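# Flip the toast in the pan with the steel turner

## Task

Using the steel spatula (the turner) as needed, flip the toast slice so it rests flat inside the frying pan with its browned side facing up. Afterwards put the turner down on the table so it touches neither the pan nor the hot plate. Neither hand nor arm, alone or together, may ever contact the toast, the heating plate of the hot plate, or any part of the pan other than its plastic handle; any such contact fails the job immediately. The pan and the hot plate are not fixed, and at the end the pan has to sit level and centred on the hot plate.

## Robot and tools

ROBOT. Two arms, left_arm and right_arm, stand on opposite sides of the table. Each carries an identical five-finger right hand, so hand axes and numbers mean the same on both. Calibrated bases in the scene frame: left_arm at (+0.046, +0.548, 0) m, turned about -90 degrees around z; right_arm at (+0.016, -0.526, 0) m, turned about +90 degrees around z. Scene frame: origin on the table top halfway between the bases, +z up, table surface at z = 0; left_arm is on the +y side. Arm names do not match image sides.

FRAMES. Each arm's reported hand position, quat_wxyz, velocities and targets are in that arm's own base frame, not the scene frame. Fixed cameras and the table use the scene frame. The hand point sits 0.05 m in front of the palm, at the pinch spot. Its +z runs along straight fingers (which extend 0.06 to 0.07 m further), +y points out of the palm, +x points across the palm away from the thumb. A wrist bracket on the little-finger side juts out and can strike things.

ROW LAYOUT. Every row is one flat list of 28 numbers, each in [-1, 1], covering both arms even when one is idle: left dx, dy, dz, rx, ry, rz, then left little, ring, middle, index, thumb_bend, thumb_turn, force_limit, speed; then the same 14 for the right arm. The six pose numbers are offsets, not poses: they are measured from that arm's Hand target as it stood when the action or move began, along that arm's base axes, with rotation about the Hand target position. 1.0 equals 0.6 m or 180 degrees; rx, ry, rz form one rotation vector. Sending six zeros re-requests the current Hand target. The six finger numbers are absolute targets: +1 open/straight, -1 closed; thumb_turn -1 puts the thumb in front of the palm, +1 beside it. A pinch is roughly index -0.22, thumb_bend -0.75, thumb_turn -0.57. force_limit maps -1..+1 to about 0..10 N at the fingertip (0..15 N for the two thumb motors); speed maps -1..+1 to nearly stopped..full (whole travel in 0.6 s). There is no keep-as-is value: repeat the last eight hand numbers actually sent, or, before any were sent this scene, the hand_measured six plus hand_force_limit and hand_speed. For a gentle grip close at speed -0.9 or lower.

TOOLS.
execute_actions(actions, cameras): actions is a list of actions; each action is up to 15 rows, one per 1/30 s step, all counted from that action's starting Hand target; a short action repeats its last row to fill 15 steps. An empty list just reports state.
move(target, speed, blend, stop_force, zero, blocking, cameras): straight-line path to one row, or through a list of up to 15 rows, all offsets counted from the same starting Hand targets. speed is metres per second, 0.002 to 0.5 (default 0.25), turning capped at twice that in rad/s. blend is a corner-rounding distance in m. stop_force (N, 3 to 40, both arms) ends an arm's path when its wrist sensor feels that much push against the motion; zero (true by default) re-zeroes first. Omit stop_force when moving away from something being pressed, or when the hand is turning. blocking=false returns early and cannot be combined with stop_force. Paths do not avoid obstacles or the other arm; steer clear of each arm's own base. The result adds a move: line (done, off_target, moving, held, fault, plus limits=paced or limits=held).
wait(seconds 0 to 10), stop() to brake a running move, zoom_image(camera, region=[x0, y0, x1, y1], at most 504x504 pixels), show_instructions(), zero_wrist_force(arm: left_arm or right_arm), finished_scene(scene: the current scene number) which ends the scene permanently.
Cameras: cam_high, cam_low, cam_left_wrist, cam_right_wrist, each 896x504.

RESULTS. Each call reports per arm the hand position (m), quaternion, velocities, Hand target (last commanded pose after clipping, which the next offsets start from), Joint positions and torques, Wrist force and Wrist torque along the hand axes plus the peak since last shown, and hand_measured, hand_stopped_by (moving, target, force, stalled, fault) and hand_load_n in the finger order above. A lost grip shows as hand_load_n near 0. "within noise" means the joints are still. execute_actions results also list step positions.

LIMITS. Each step the controller clips commands to within 150 mm and 16 degrees of the measured hand pose, so a large offset may need several actions. The hand often stops short of its target; send the remaining gap as an offset. A contact torque at a joint limit (132 N m for the three big joints, only 19.7 N m for each wrist joint) or an outside force near 150 N freezes that arm for 10 s. Motors that hold loads or strain toward unreachable poses heat up; a MOTOR HOT line warns at 70 °C and 85 °C brakes the arm for 30 to 60 s.

AVOID. Any hand or arm contact with the toast, the heating plate or the pan outside its plastic grip. Shoving the loose pan or hot plate off centre or tilting them. Dropping or flinging the turner, letting go while it moves, or leaving anything off the table. Fast impacts, pressing far beyond a contact, heavy finger loads, and the arms touching each other.

Each tool is called after "Request:" as name(argument=value, ...) on one line, values as JSON.

Reference images:

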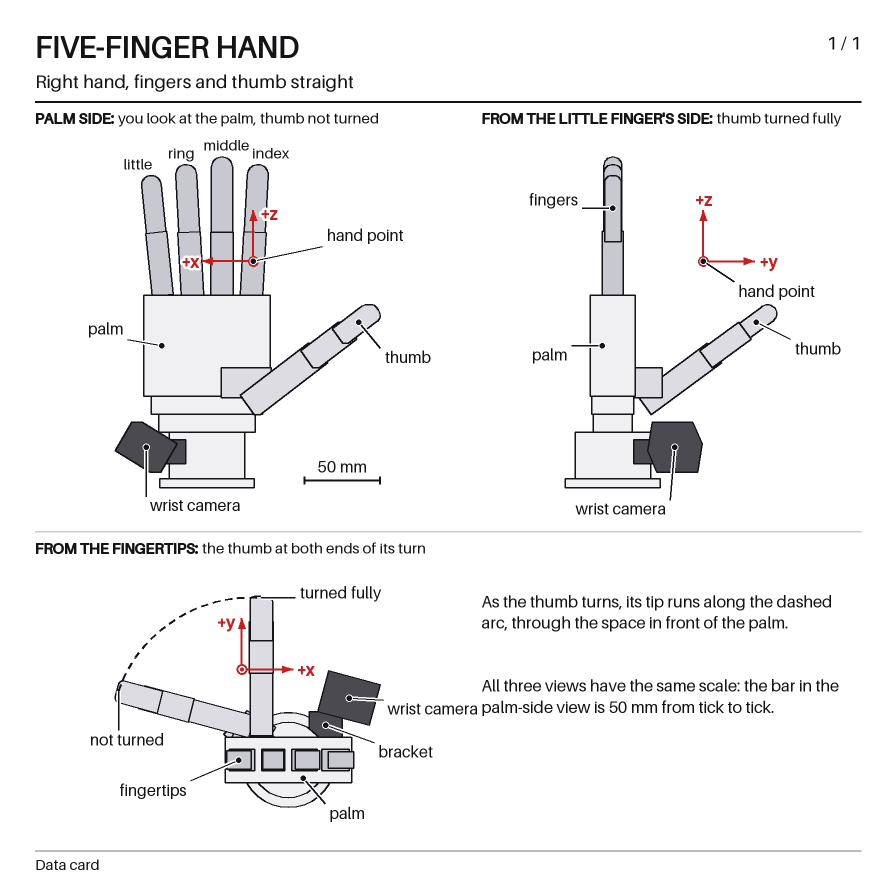

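## Session

Request:
execute_actions(actions=[])

Scene clock: 0.00 s.
left_arm: end_effector_position=(+0.0700, +0.2778, +0.4666) hand_measured=(+1.000, +1.000, +1.000, +1.000, +1.000, +1.000) hand_load_n=(+0.0, +0.0, +0.0, +0.0, +0.0, +0.0) hand_stopped_by=(target, target, target, target, target, target) hand_force_limit=0.00 hand_speed=-0.80 end_effector_quat_wxyz=(-0.024, -0.432, +0.901, -0.013) | right_arm: end_effector_position=(+0.2627, -0.1302, +0.4679) hand_measured=(+1.000, +1.000, +1.000, +1.000, +1.000, +1.000) hand_load_n=(-0.5, +0.0, +0.0, +0.0, +0.0, +0.0) hand_stopped_by=(target, target, target, target, target, target) hand_force_limit=0.00 hand_speed=-0.80 end_effector_quat_wxyz=(-0.022, +0.428, +0.904, +0.001)
Joint positions: left_arm=[0.575 -1.709 1.372 1.958 1.59 -1.89] | right_arm=[-1.179 -1.694 1.35 1.949 1.598 -1.864]
Joint velocities: within noise
Joint torques (N m): no reading
Motor temperatures (°C): left_arm=[36 33 32 37 35 42] | right_arm=[34 30 28 38 30 40]
Wrist force (N): no reading
Wrist torque (N m): no reading
Wrist force, peak (N): no reading
Hand target: left_arm +0.0700, +0.2778, +0.4666; -0.024, -0.432, +0.901, -0.013 | right_arm +0.2627, -0.1302, +0.4679; -0.022, +0.428, +0.904, +0.001

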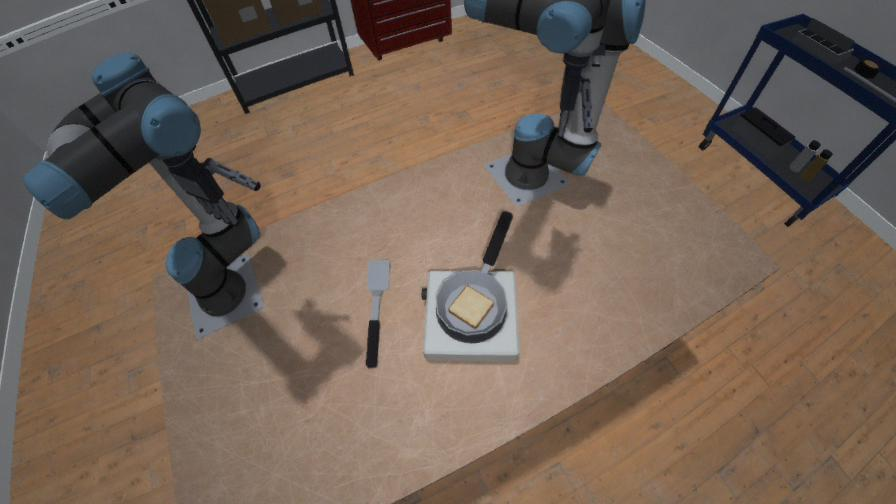

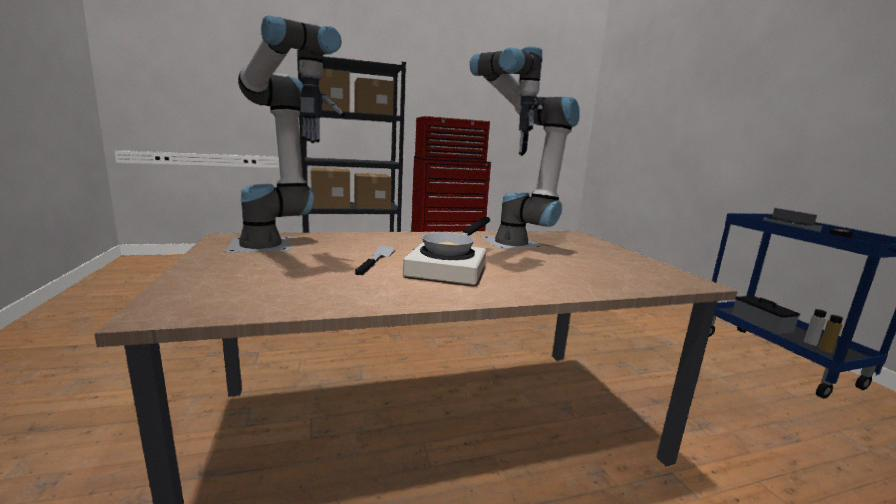

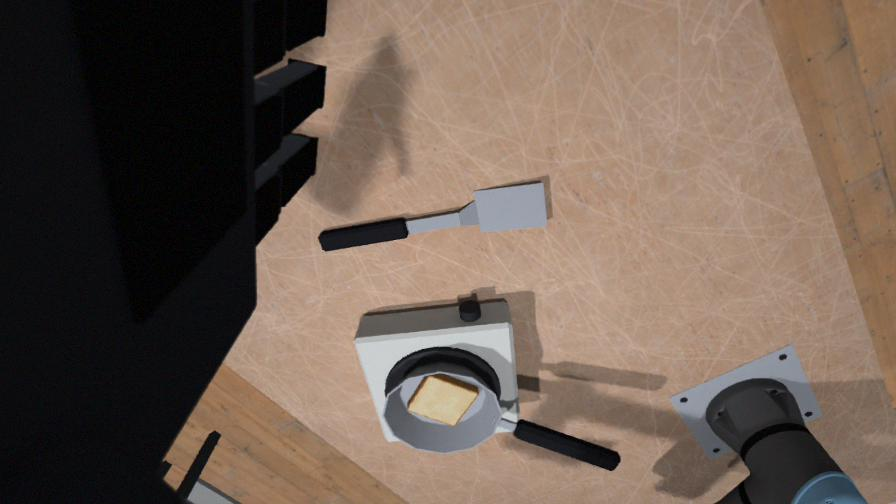

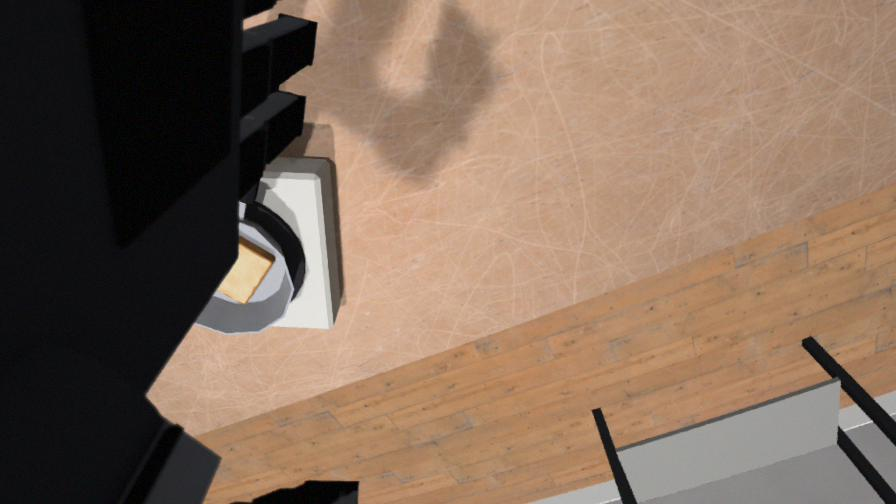

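Request:
zoom_image(camera="cam_high", region=[340, 190, 560, 380])

Request:
zoom_image(camera="cam_left_wrist", region=[300, 150, 680, 480])

Request:
zoom_image(camera="cam_low", region=[330, 200, 530, 300])

Scaled by 2.291 from the camera's 896x504 image, which has a finer 1280x720 frame.

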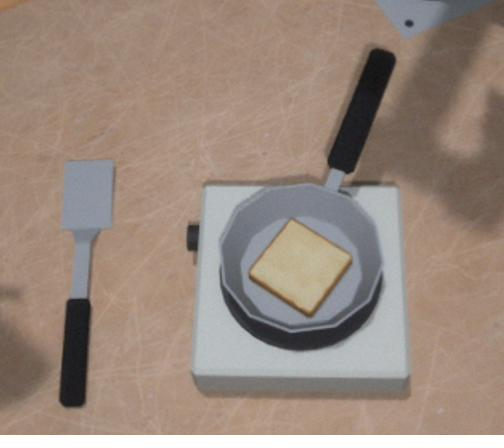

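Scaled by 1.326 from the camera's 896x504 image, which has a finer 1280x720 frame.

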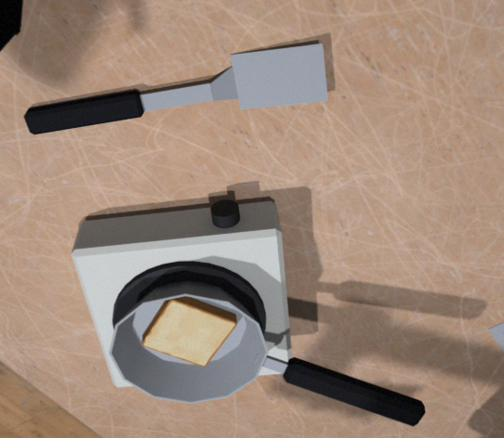

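Scaled by 2.520 from the camera's 896x504 image, which has a finer 1280x720 frame.

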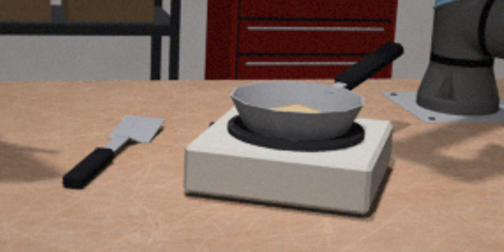

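Request:
zoom_image(camera="cam_low", region=[345, 235, 405, 285])

Request:
zoom_image(camera="cam_left_wrist", region=[310, 170, 560, 260])

Request:
zoom_image(camera="cam_low", region=[400, 210, 500, 290])

Scaled by 8.400 from the camera's 896x504 image, which has a finer 1280x720 frame.

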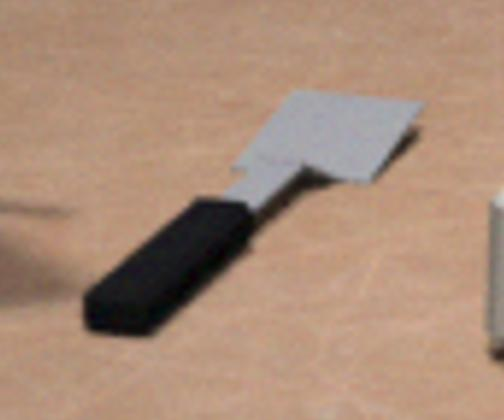

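Scaled by 2.016 from the camera's 896x504 image, which has a finer 1280x720 frame.

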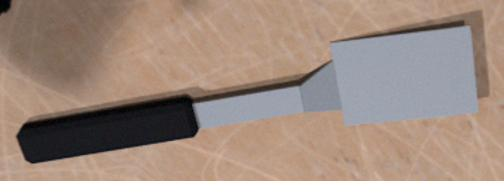

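Scaled by 5.040 from the camera's 896x504 image, which has a finer 1280x720 frame.

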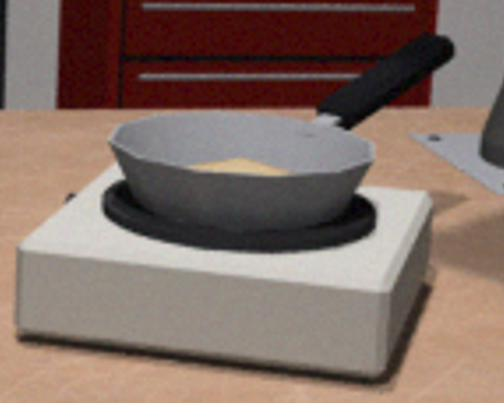

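Request:
move(target=[0,0,0,0,0,0,1,1,1,1,1,1,0,-0.8,0.184,-0.376,-0.28,-0.3235,-0.0321,0.5802,0.1,0.1,0.1,0.1,0.5,-0.8,0,0.5], speed=0.4)

Scene clock: 38.17 s.
left_arm: end_effector_position=(+0.0700, +0.2778, +0.4666) hand_measured=(+1.000, +1.000, +1.000, +1.000, +1.000, +1.000) hand_load_n=(+0.0, +0.0, +0.0, +0.0, +0.0, +0.0) hand_stopped_by=(target, target, target, target, target, target) hand_force_limit=0.00 hand_speed=-0.80 end_effector_quat_wxyz=(-0.024, -0.432, +0.901, -0.013) | right_arm: end_effector_position=(+0.3731, -0.3559, +0.2999) hand_measured=(+0.100, +0.100, +0.100, +0.100, +0.500, -0.800) hand_load_n=(+0.0, +0.0, +0.0, +0.0, +0.0, +0.0) hand_stopped_by=(target, target, target, target, target, target) hand_force_limit=0.00 hand_speed=0.50 end_effector_quat_wxyz=(+0.206, -0.458, +0.778, -0.378)
Joint positions: left_arm=[0.575 -1.709 1.372 1.958 1.59 -1.89] | right_arm=[-1.292 -1.494 1.531 0.8 1.012 -3.706]
Joint velocities: within noise
Joint torques (N m): left_arm=[-4.03 -12.93 -25.75 3.03 0.35 0.16] | right_arm=[8.77 -27.75 -35.2 2.36 -2.07 -1.63]
Motor temperatures (°C): left_arm=[35 33 32 36 35 42] | right_arm=[34 29 28 38 30 40]
Wrist force (N): left_arm=[0.4 -0.3 -0.3] | right_arm=[0.5 -0.6 -0.1]
Wrist torque (N m): left_arm=[-0.02 -0.05 0.02] | right_arm=[0.10 0.01 0.13]
Wrist force, peak (N): left_arm=[0.6 -0.5 0.1] | right_arm=[1.0 -0.7 0.3]
Hand target: left_arm +0.0700, +0.2778, +0.4666; -0.024, -0.432, +0.901, -0.013 | right_arm +0.3731, -0.3558, +0.2999; +0.206, -0.458, +0.778, -0.378
Off the commanded pose: left_arm 0.000 m, 0 deg | right_arm 0.000 m, 0 deg.
move: done
camera_calibration:
cam_left_wrist: T_world_to_cam=[[-0.906187, 0.42211, 0.0254706, -0.0635248], [0.378518, 0.7828, 0.493911, -0.479002], [0.188546, 0.457216, -0.86914, 0.376937], [0, 0, 0, 1]] pos_world=[0.0526756, 0.229435, 0.565813]
cam_right_wrist: T_world_to_cam=[[-0.645275, 0.0895471, -0.758684, 0.50957], [-0.0390849, 0.987936, 0.149848, 0.326311], [0.76295, 0.126346, -0.633991, 0.0639121], [0, 0, 0, 1]] pos_world=[0.292805, -0.37608, 0.378225]

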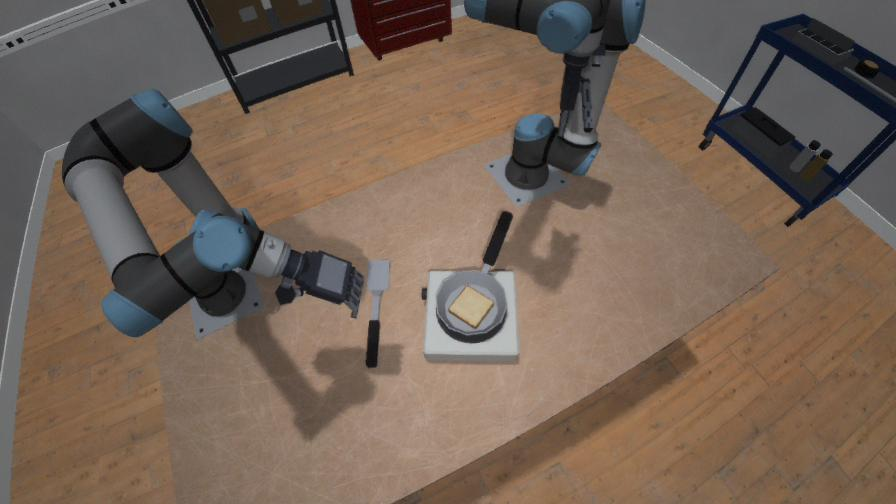

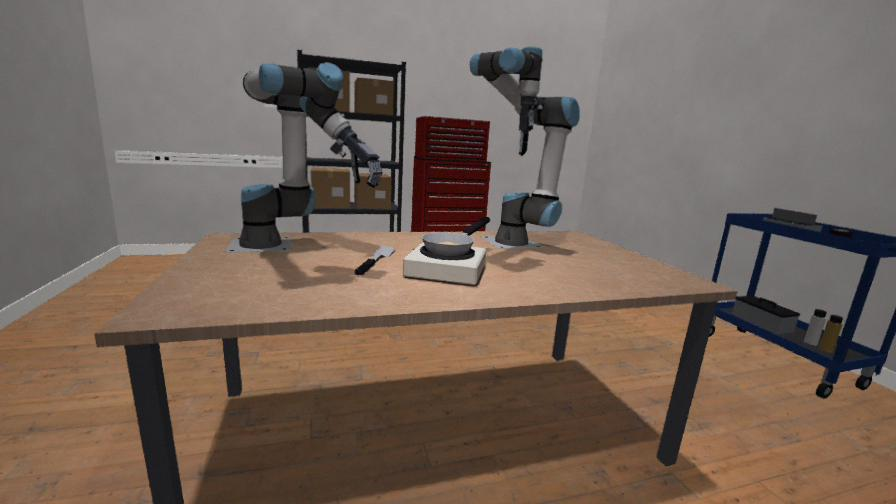

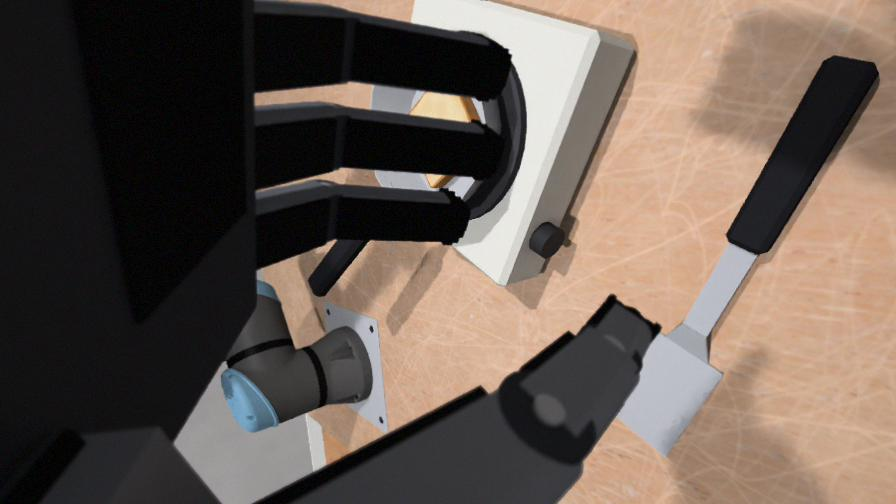

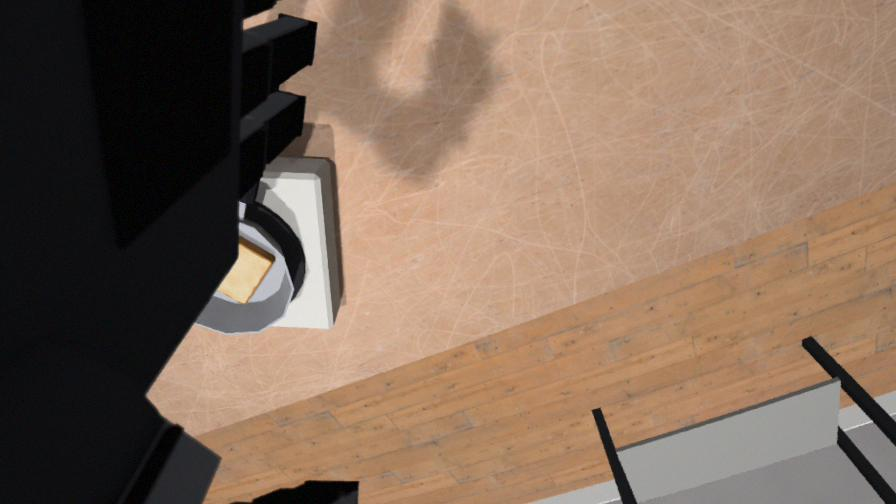

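Request:
zoom_image(camera="cam_left_wrist", region=[560, 40, 896, 480])

Scaled by 1.145 from the camera's 896x504 image, which has a finer 1280x720 frame.

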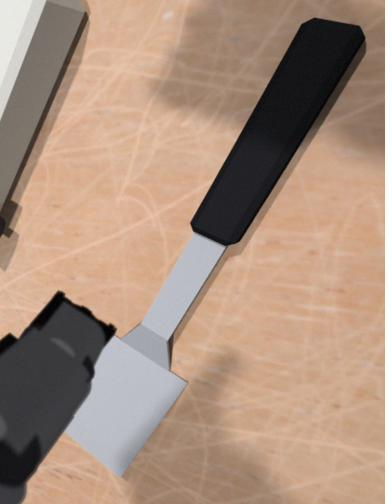

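Request:
move(target=[0,0,0,0,0,0,1,1,1,1,1,1,0,-0.8,-0.0117,0.0063,-0.3667,-0.0391,-0.0736,0,0.3,0.3,0.3,0.3,-0.3,-0.9,0,0.5], speed=0.3)

Scene clock: 47.57 s.
left_arm: end_effector_position=(+0.0700, +0.2778, +0.4666) hand_measured=(+1.000, +1.000, +1.000, +1.000, +1.000, +1.000) hand_load_n=(+0.0, +0.0, +0.0, +0.0, +0.0, +0.0) hand_stopped_by=(target, target, target, target, target, target) hand_force_limit=0.00 hand_speed=-0.80 end_effector_quat_wxyz=(-0.024, -0.432, +0.901, -0.013) | right_arm: end_effector_position=(+0.3661, -0.3522, +0.0800) hand_measured=(+0.300, +0.300, +0.300, +0.300, -0.300, -0.900) hand_load_n=(+0.0, +0.0, +0.0, +0.0, +0.0, +0.0) hand_stopped_by=(target, target, target, target, target, target) hand_force_limit=0.00 hand_speed=0.50 end_effector_quat_wxyz=(+0.266, -0.423, +0.724, -0.475) end_effector_velocity=(+0.000, -0.001, +0.000) end_effector_angular_velocity=(-0.005, -0.001, +0.001)
Joint positions: left_arm=[0.575 -1.709 1.372 1.958 1.59 -1.89] | right_arm=[-1.423 -1.418 2.156 -0.121 0.781 -3.627]
Joint velocities: left_arm=[within noise] | right_arm=[0 -0.001 0 -0.005 -0.001 0]
Joint torques (N m): left_arm=[-5.54 -9.83 -28.07 2.93 0.41 0.4] | right_arm=[2.38 -19.94 -10.07 -1.33 -2.1 -1.19]
Motor temperatures (°C): left_arm=[35 33 32 36 35 42] | right_arm=[34 29 28 38 30 40]
Wrist force (N): left_arm=[0.5 0.1 0.1] | right_arm=[0.5 -0.8 0.3]
Wrist torque (N m): left_arm=[0.01 -0.08 0.03] | right_arm=[0.20 -0.07 0.21]
Wrist force, peak (N): left_arm=[0.7 -0.3 -0.2] | right_arm=[0.6 -2.8 -1.1]
Hand target: left_arm +0.0700, +0.2778, +0.4666; -0.024, -0.432, +0.901, -0.013 | right_arm +0.3661, -0.3521, +0.0799; +0.266, -0.423, +0.724, -0.475
Off the commanded pose: left_arm 0.000 m, 0 deg | right_arm 0.000 m, 0 deg.
move: done
camera_calibration:
cam_left_wrist: T_world_to_cam=[[-0.906187, 0.42211, 0.0254706, -0.0635249], [0.378518, 0.7828, 0.493911, -0.479002], [0.188546, 0.457216, -0.86914, 0.376937], [0, 0, 0, 1]] pos_world=[0.0526755, 0.229435, 0.565813]
cam_right_wrist: T_world_to_cam=[[-0.453505, -0.0129314, -0.89116, 0.242195], [-0.0586215, 0.998162, 0.015348, 0.376845], [0.889324, 0.0592015, -0.453429, -0.15503], [0, 0, 0, 1]] pos_world=[0.2698, -0.363842, 0.139756]

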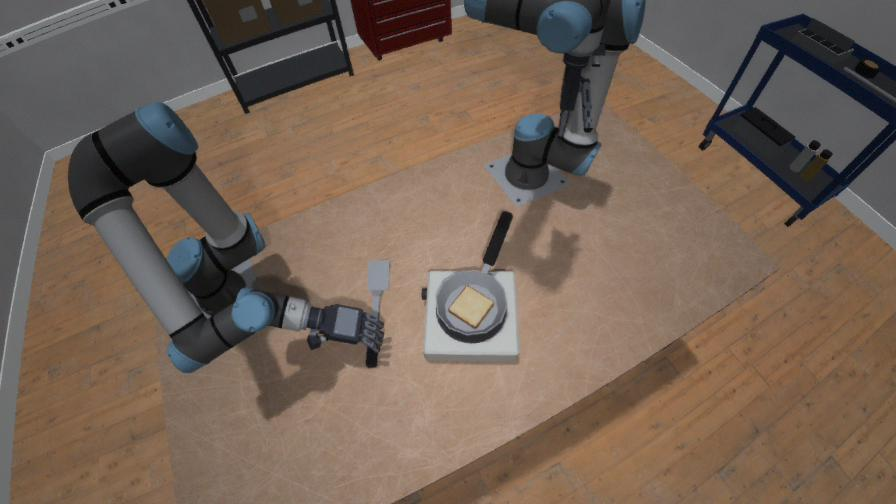

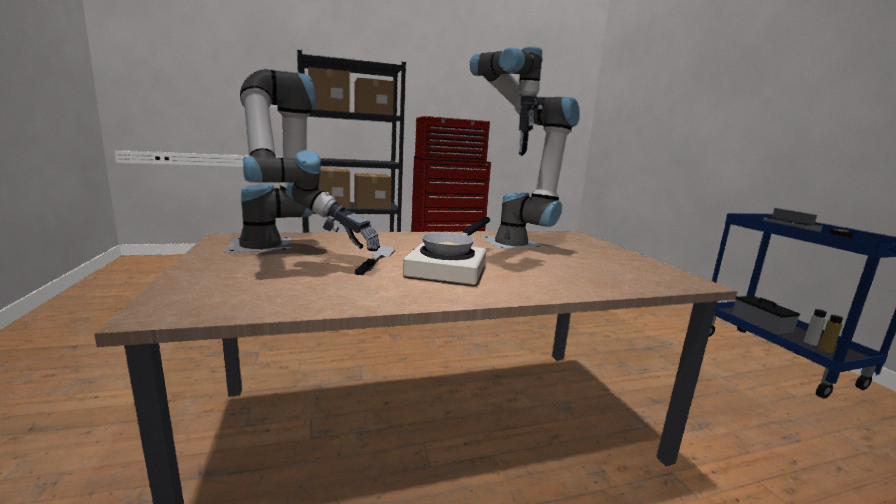

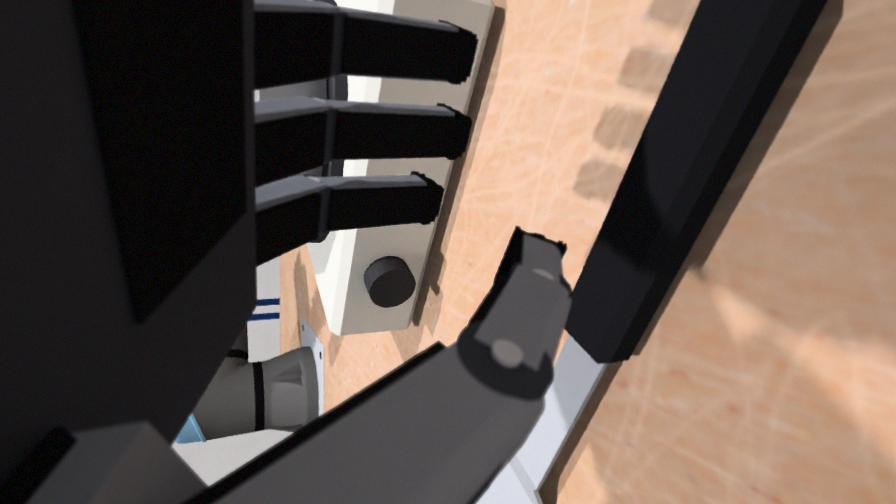

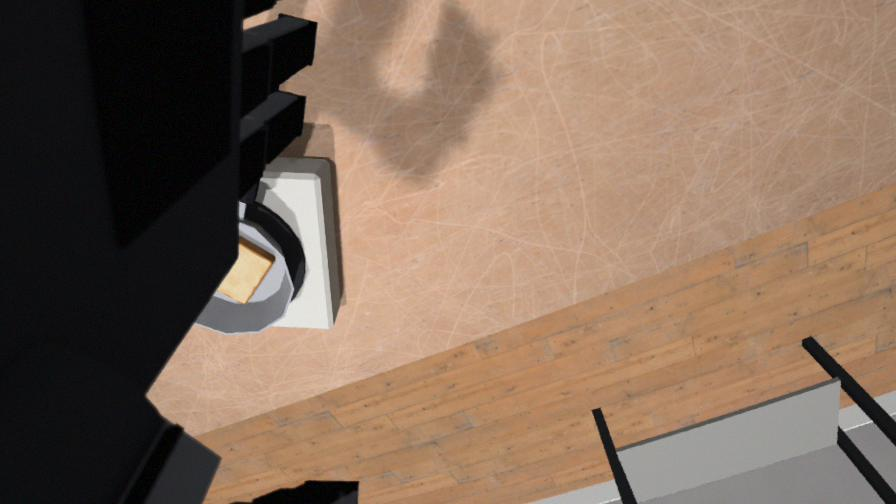

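Request:
move(target=[0,0,0,0,0,0,1,1,1,1,1,1,0,-0.8,0,0,-0.0583,0,0,0,0.3,0.3,0.3,0.3,-0.3,-0.9,0,0.5], speed=0.15)

Request:
zoom_image(camera="cam_high", region=[300, 280, 440, 400])

Request:
zoom_image(camera="cam_low", region=[310, 190, 430, 290])

Scene clock: 52.07 s.
left_arm: end_effector_position=(+0.0700, +0.2778, +0.4666) hand_measured=(+1.000, +1.000, +1.000, +1.000, +1.000, +1.000) hand_load_n=(-0.5, +0.0, +0.0, +0.0, +0.0, +0.0) hand_stopped_by=(target, target, target, target, target, target) hand_force_limit=0.00 hand_speed=-0.80 end_effector_quat_wxyz=(-0.024, -0.432, +0.901, -0.013) | right_arm: end_effector_position=(+0.3661, -0.3520, +0.0449) hand_measured=(+0.300, +0.300, +0.300, +0.300, -0.300, -0.900) hand_load_n=(+0.0, +0.0, +0.0, +0.0, +0.5, +0.0) hand_stopped_by=(target, target, target, target, target, target) hand_force_limit=0.00 hand_speed=0.50 end_effector_quat_wxyz=(+0.266, -0.423, +0.725, -0.475)
Joint positions: left_arm=[0.575 -1.709 1.372 1.958 1.59 -1.89] | right_arm=[-1.423 -1.347 2.192 -0.228 0.781 -3.627]
Joint velocities: within noise
Joint torques (N m): left_arm=[-7.26 -8.75 -29.56 3.18 0.35 0.89] | right_arm=[6.82 -25.22 -27.09 1.68 0.44 1.68]
Motor temperatures (°C): left_arm=[35 33 32 36 35 42] | right_arm=[34 29 28 38 30 40]
Wrist force (N): left_arm=[0.3 0.0 -0.1] | right_arm=[0.2 -0.9 0.0]
Wrist torque (N m): left_arm=[0.00 -0.04 0.02] | right_arm=[0.18 -0.04 0.19]
Wrist force, peak (N): left_arm=[0.6 -0.3 0.2] | right_arm=[0.5 -1.5 0.2]
Hand target: left_arm +0.0700, +0.2778, +0.4666; -0.024, -0.432, +0.901, -0.013 | right_arm +0.3661, -0.3521, +0.0449; +0.266, -0.423, +0.724, -0.475
Off the commanded pose: left_arm 0.000 m, 0 deg | right_arm 0.000 m, 0 deg.
move: done
camera_calibration:
cam_left_wrist: T_world_to_cam=[[-0.906187, 0.42211, 0.0254713, -0.0635249], [0.378519, 0.7828, 0.49391, -0.479001], [0.188545, 0.457216, -0.86914, 0.376937], [0, 0, 0, 1]] pos_world=[0.052676, 0.229436, 0.565812]
cam_right_wrist: T_world_to_cam=[[-0.45343, -0.0126817, -0.891202, 0.210992], [-0.0586765, 0.998154, 0.0156501, 0.377252], [0.889358, 0.0593889, -0.453337, -0.170875], [0, 0, 0, 1]] pos_world=[0.269775, -0.363732, 0.104669]

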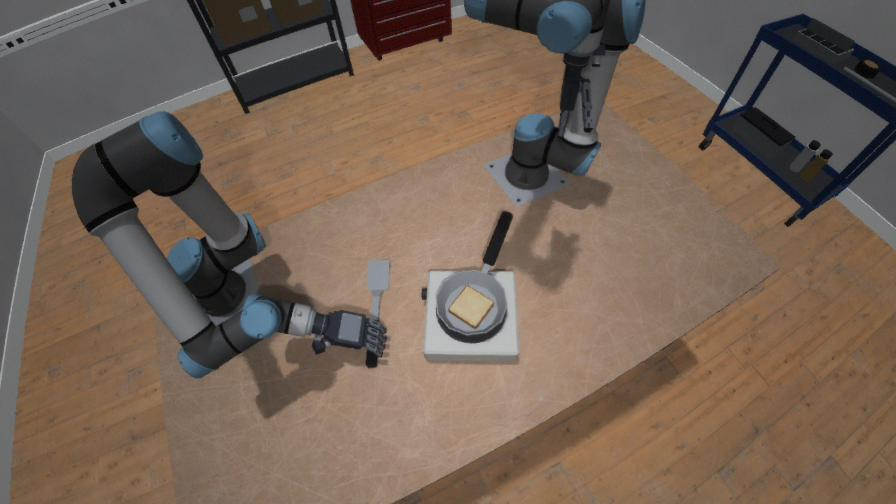

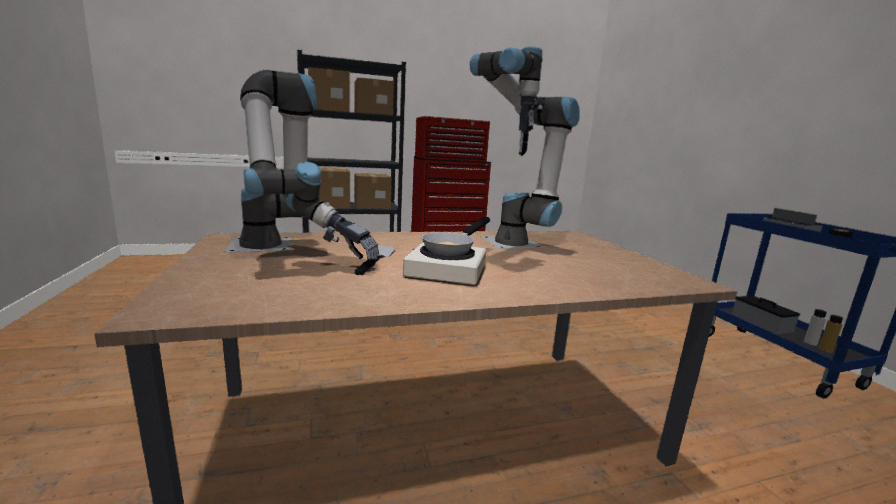

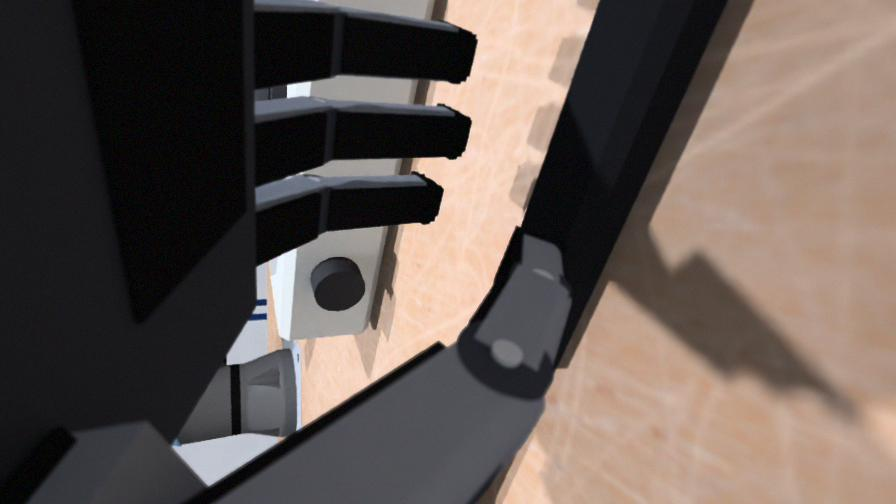

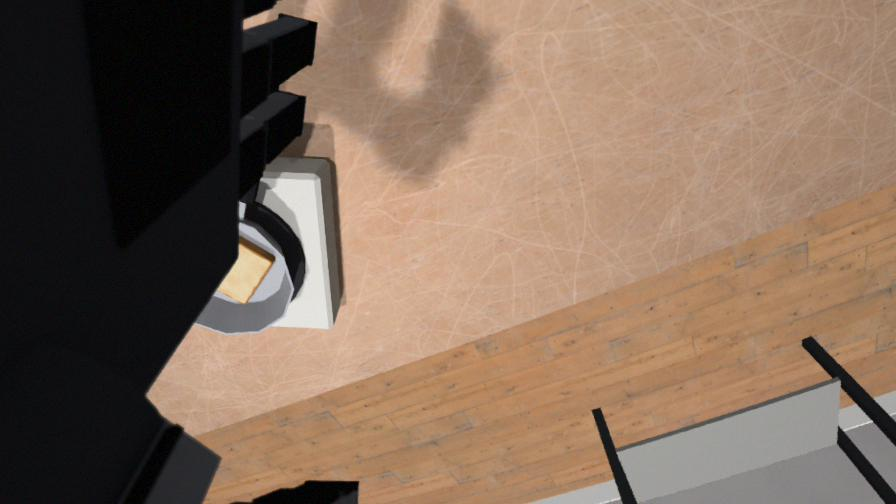

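Scaled by 3.600 from the camera's 896x504 image, which has a finer 1280x720 frame.

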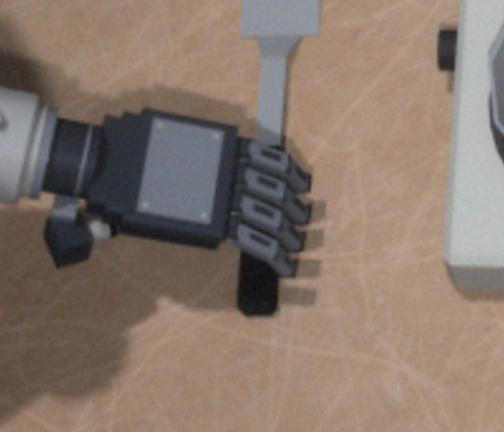

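Scaled by 4.200 from the camera's 896x504 image, which has a finer 1280x720 frame.

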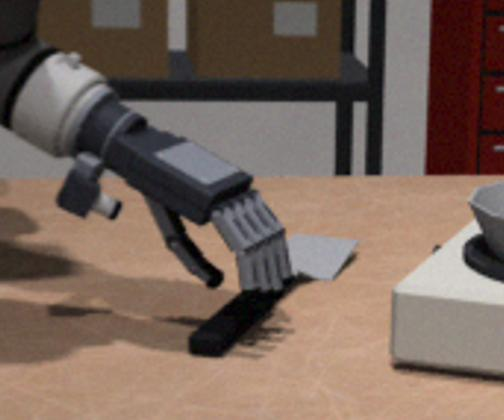

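Request:
move(target=[0,0,0,0,0,0,1,1,1,1,1,1,0,-0.8,-0.0044,0.0023,-0.0367,0,0,0,0.3,0.3,0.3,0.3,-0.3,-0.9,0,0.5], speed=0.05, stop_force=6)

Request:
zoom_image(camera="cam_low", region=[330, 200, 410, 290])

Scene clock: 56.60 s.
left_arm: end_effector_position=(+0.0700, +0.2778, +0.4666) hand_measured=(+1.000, +1.000, +1.000, +1.000, +1.000, +1.000) hand_load_n=(+0.0, +0.0, +0.0, +0.0, +0.0, +0.0) hand_stopped_by=(target, target, target, target, target, target) hand_force_limit=0.00 hand_speed=-0.80 end_effector_quat_wxyz=(-0.024, -0.432, +0.901, -0.013) | right_arm: end_effector_position=(+0.3635, -0.3507, +0.0229) hand_measured=(+0.300, +0.300, +0.300, +0.300, -0.300, -0.900) hand_load_n=(-0.5, +0.0, +0.0, +0.0, +0.0, +0.0) hand_stopped_by=(target, target, target, target, target, target) hand_force_limit=0.00 hand_speed=0.50 end_effector_quat_wxyz=(+0.266, -0.423, +0.724, -0.475)
Joint positions: left_arm=[0.575 -1.709 1.372 1.958 1.59 -1.89] | right_arm=[-1.432 -1.301 2.216 -0.293 0.774 -3.633]
Joint velocities: within noise
Joint torques (N m): left_arm=[-9.34 -9.81 -30.85 2.87 0.76 0.92] | right_arm=[8.37 -33.67 -24.67 1.73 0.44 1.79]
Motor temperatures (°C): left_arm=[35 33 32 36 35 42] | right_arm=[34 29 28 38 30 40]
Wrist force (N): left_arm=[0.6 -0.3 -0.1] | right_arm=[0.7 -0.9 0.1]
Wrist torque (N m): left_arm=[-0.04 -0.09 0.03] | right_arm=[0.17 -0.11 0.23]
Wrist force, peak (N): left_arm=[0.7 -0.7 -0.1] | right_arm=[0.5 -1.4 -0.2]
Hand target: left_arm +0.0700, +0.2778, +0.4666; -0.024, -0.432, +0.901, -0.013 | right_arm +0.3635, -0.3507, +0.0229; +0.266, -0.423, +0.724, -0.475
Off the commanded pose: left_arm 0.000 m, 0 deg | right_arm 0.000 m, 0 deg.
move: done
camera_calibration:
cam_left_wrist: T_world_to_cam=[[-0.906186, 0.422111, 0.0254713, -0.0635249], [0.378519, 0.7828, 0.49391, -0.479001], [0.188545, 0.457216, -0.86914, 0.376937], [0, 0, 0, 1]] pos_world=[0.052676, 0.229436, 0.565812]
cam_right_wrist: T_world_to_cam=[[-0.453433, -0.0127919, -0.891199, 0.190161], [-0.0587046, 0.998154, 0.0155412, 0.376122], [0.889355, 0.0593643, -0.453347, -0.178614], [0, 0, 0, 1]] pos_world=[0.267157, -0.362392, 0.0826516]

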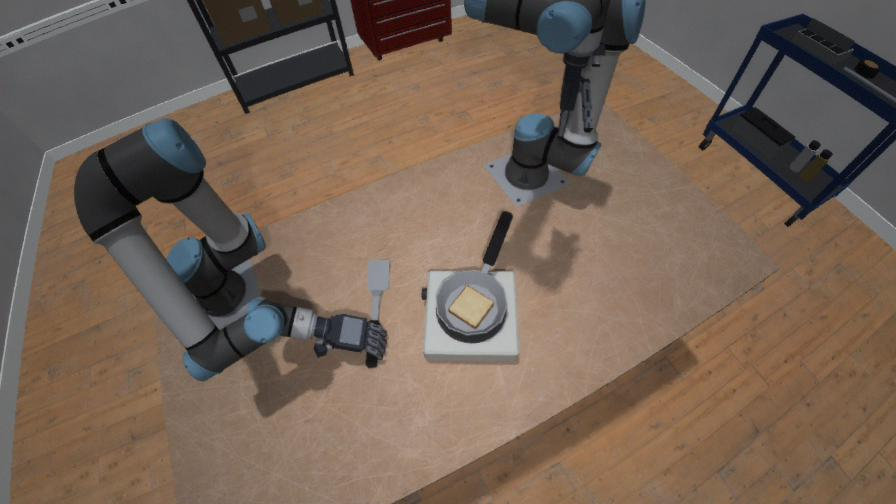

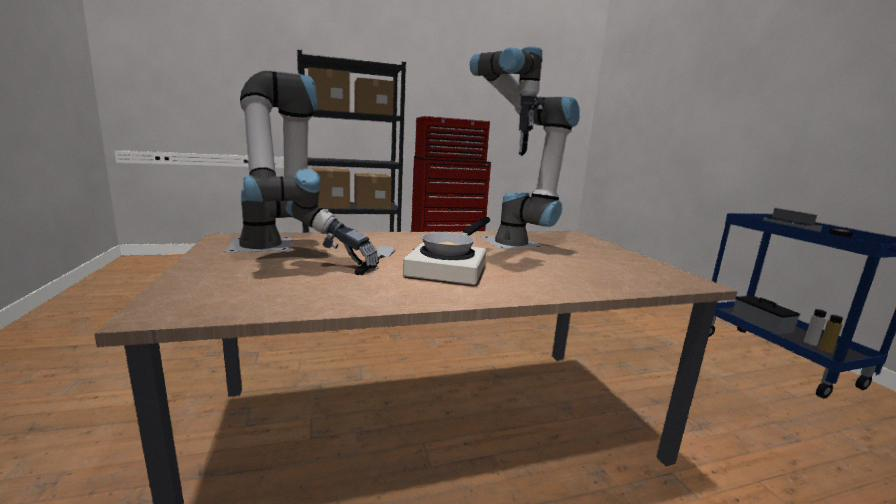

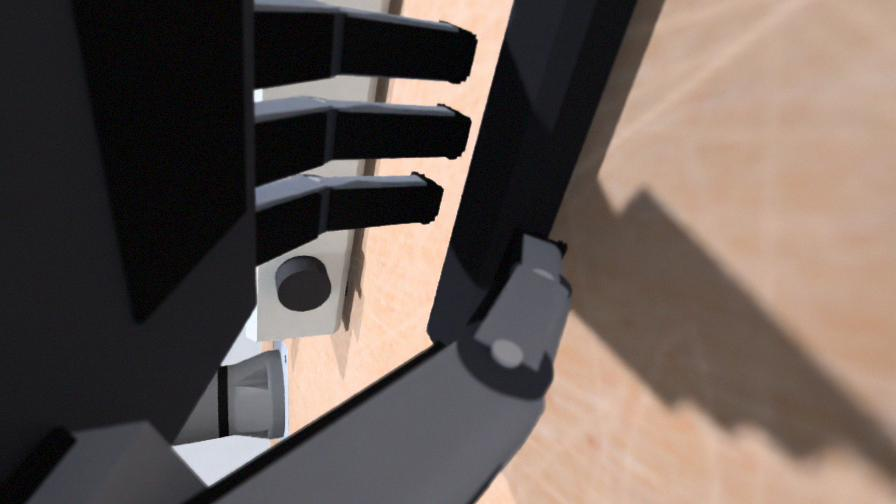

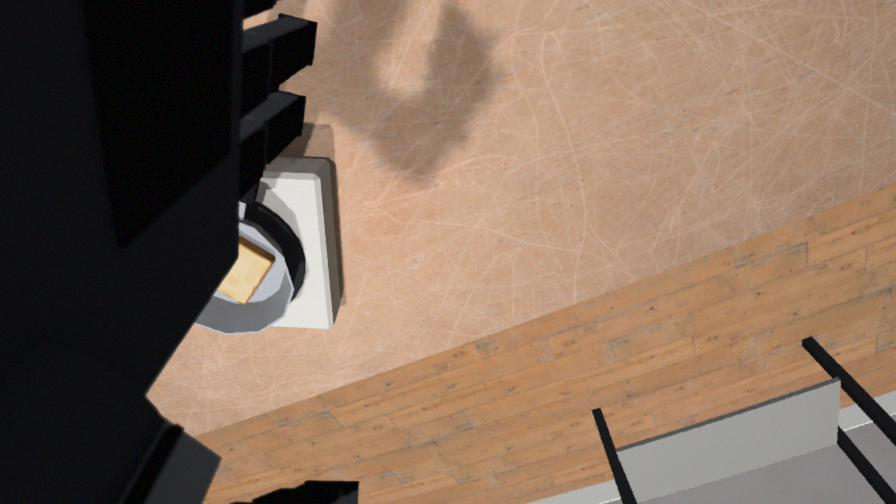

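Scaled by 5.600 from the camera's 896x504 image, which has a finer 1280x720 frame.

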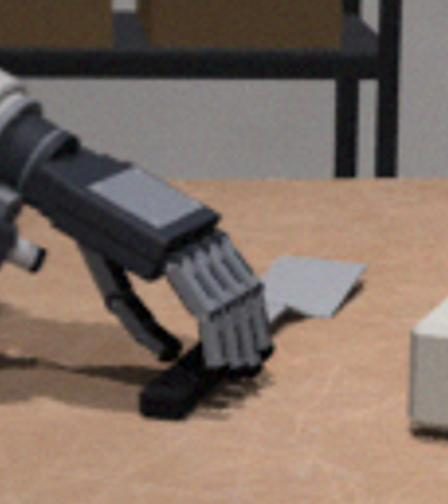

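Request:
move(target=[0,0,0,0,0,0,1,1,1,1,1,1,0,-0.8,0,0,0,0,0,0,-0.3,-0.3,-0.3,-0.3,-0.6,-0.9,-0.2,-0.7])

Request:
zoom_image(camera="cam_low", region=[330, 200, 410, 290])

Scene clock: 59.00 s.
left_arm: end_effector_position=(+0.0700, +0.2778, +0.4666) hand_measured=(+1.000, +1.000, +1.000, +1.000, +1.000, +1.000) hand_load_n=(+0.0, +0.0, +0.0, +0.0, +0.0, +0.0) hand_stopped_by=(target, target, target, target, target, target) hand_force_limit=0.00 hand_speed=-0.80 end_effector_quat_wxyz=(-0.024, -0.432, +0.901, -0.013) | right_arm: end_effector_position=(+0.3635, -0.3507, +0.0229) hand_measured=(-0.300, +0.102, +0.104, +0.086, -0.420, -0.900) hand_load_n=(+0.0, +2.5, +6.0, +5.0, +6.0, +1.5) hand_stopped_by=(target, force, force, force, force, target) hand_force_limit=-0.20 hand_speed=-0.70 end_effector_quat_wxyz=(+0.266, -0.423, +0.724, -0.475)
Joint positions: left_arm=[0.575 -1.709 1.372 1.958 1.59 -1.89] | right_arm=[-1.432 -1.301 2.216 -0.293 0.774 -3.633]
Joint velocities: within noise
Joint torques (N m): left_arm=[-10.59 -9.69 -32.72 2.73 0.74 1.11] | right_arm=[7.42 -27.21 -19.98 -0.86 0.49 1.84]
Motor temperatures (°C): left_arm=[35 33 32 36 35 42] | right_arm=[34 29 28 38 30 40]
Wrist force (N): left_arm=[0.4 -0.2 0.2] | right_arm=[0.2 -3.4 -0.3]
Wrist torque (N m): left_arm=[-0.05 -0.07 0.01] | right_arm=[0.20 -0.10 0.15]
Wrist force, peak (N): left_arm=[0.7 -0.2 -0.4] | right_arm=[0.4 -4.0 -0.1]
Hand target: left_arm +0.0700, +0.2778, +0.4666; -0.024, -0.432, +0.901, -0.013 | right_arm +0.3635, -0.3507, +0.0229; +0.266, -0.423, +0.724, -0.475
Off the commanded pose: left_arm 0.000 m, 0 deg | right_arm 0.000 m, 0 deg.
move: done
camera_calibration:
cam_left_wrist: T_world_to_cam=[[-0.906187, 0.42211, 0.0254703, -0.0635243], [0.378518, 0.7828, 0.493911, -0.479002], [0.188547, 0.457217, -0.869139, 0.376936], [0, 0, 0, 1]] pos_world=[0.052676, 0.229436, 0.565813]
cam_right_wrist: T_world_to_cam=[[-0.453427, -0.0128494, -0.891201, 0.190155], [-0.0587285, 0.998154, 0.0154885, 0.376133], [0.889357, 0.0593618, -0.453344, -0.178619], [0, 0, 0, 1]] pos_world=[0.267167, -0.362392, 0.0826645]

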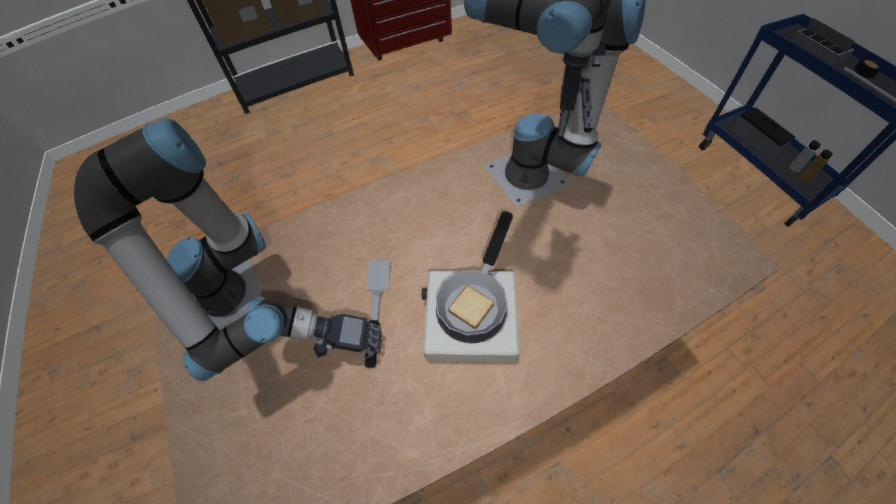

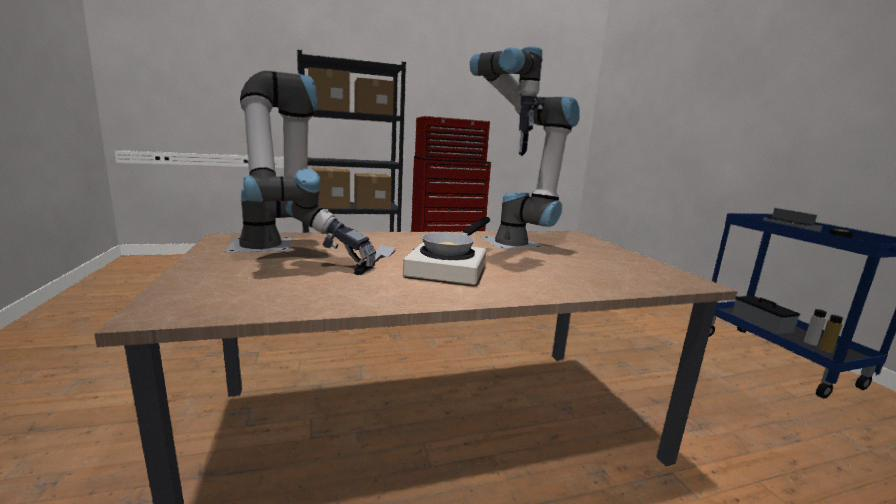

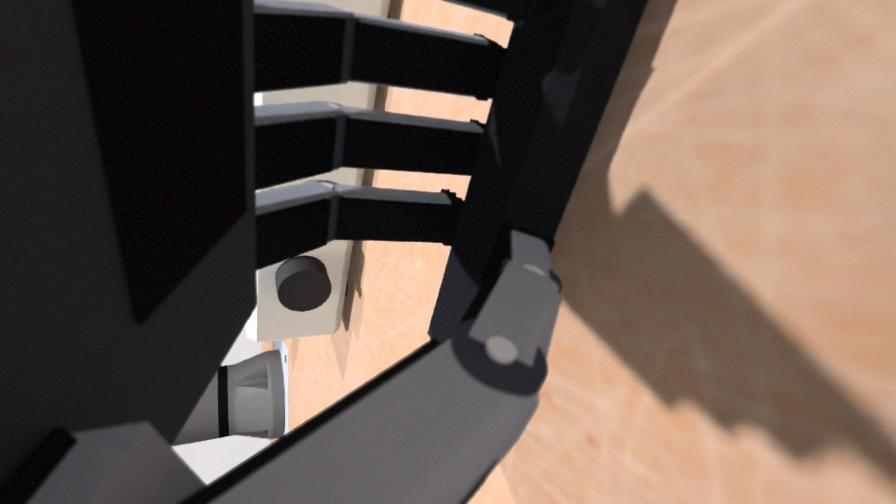

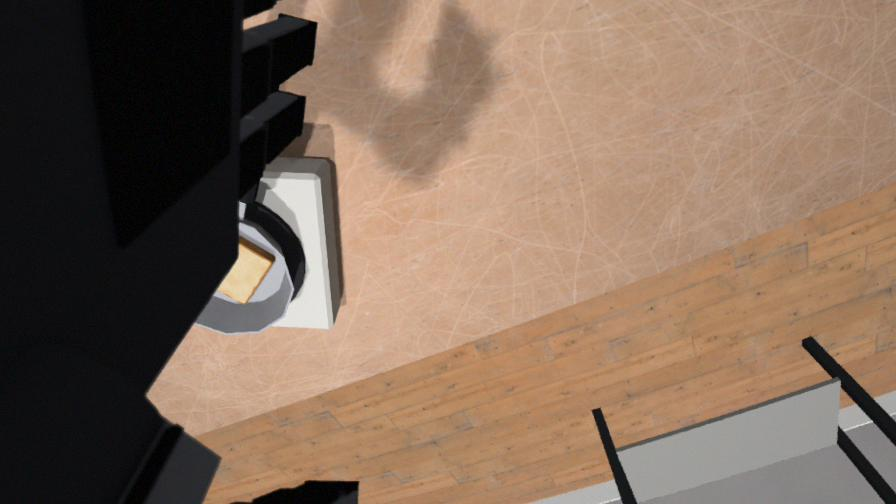

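Scaled by 5.600 from the camera's 896x504 image, which has a finer 1280x720 frame.

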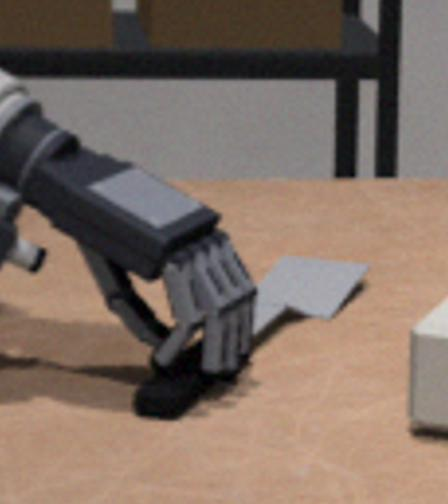

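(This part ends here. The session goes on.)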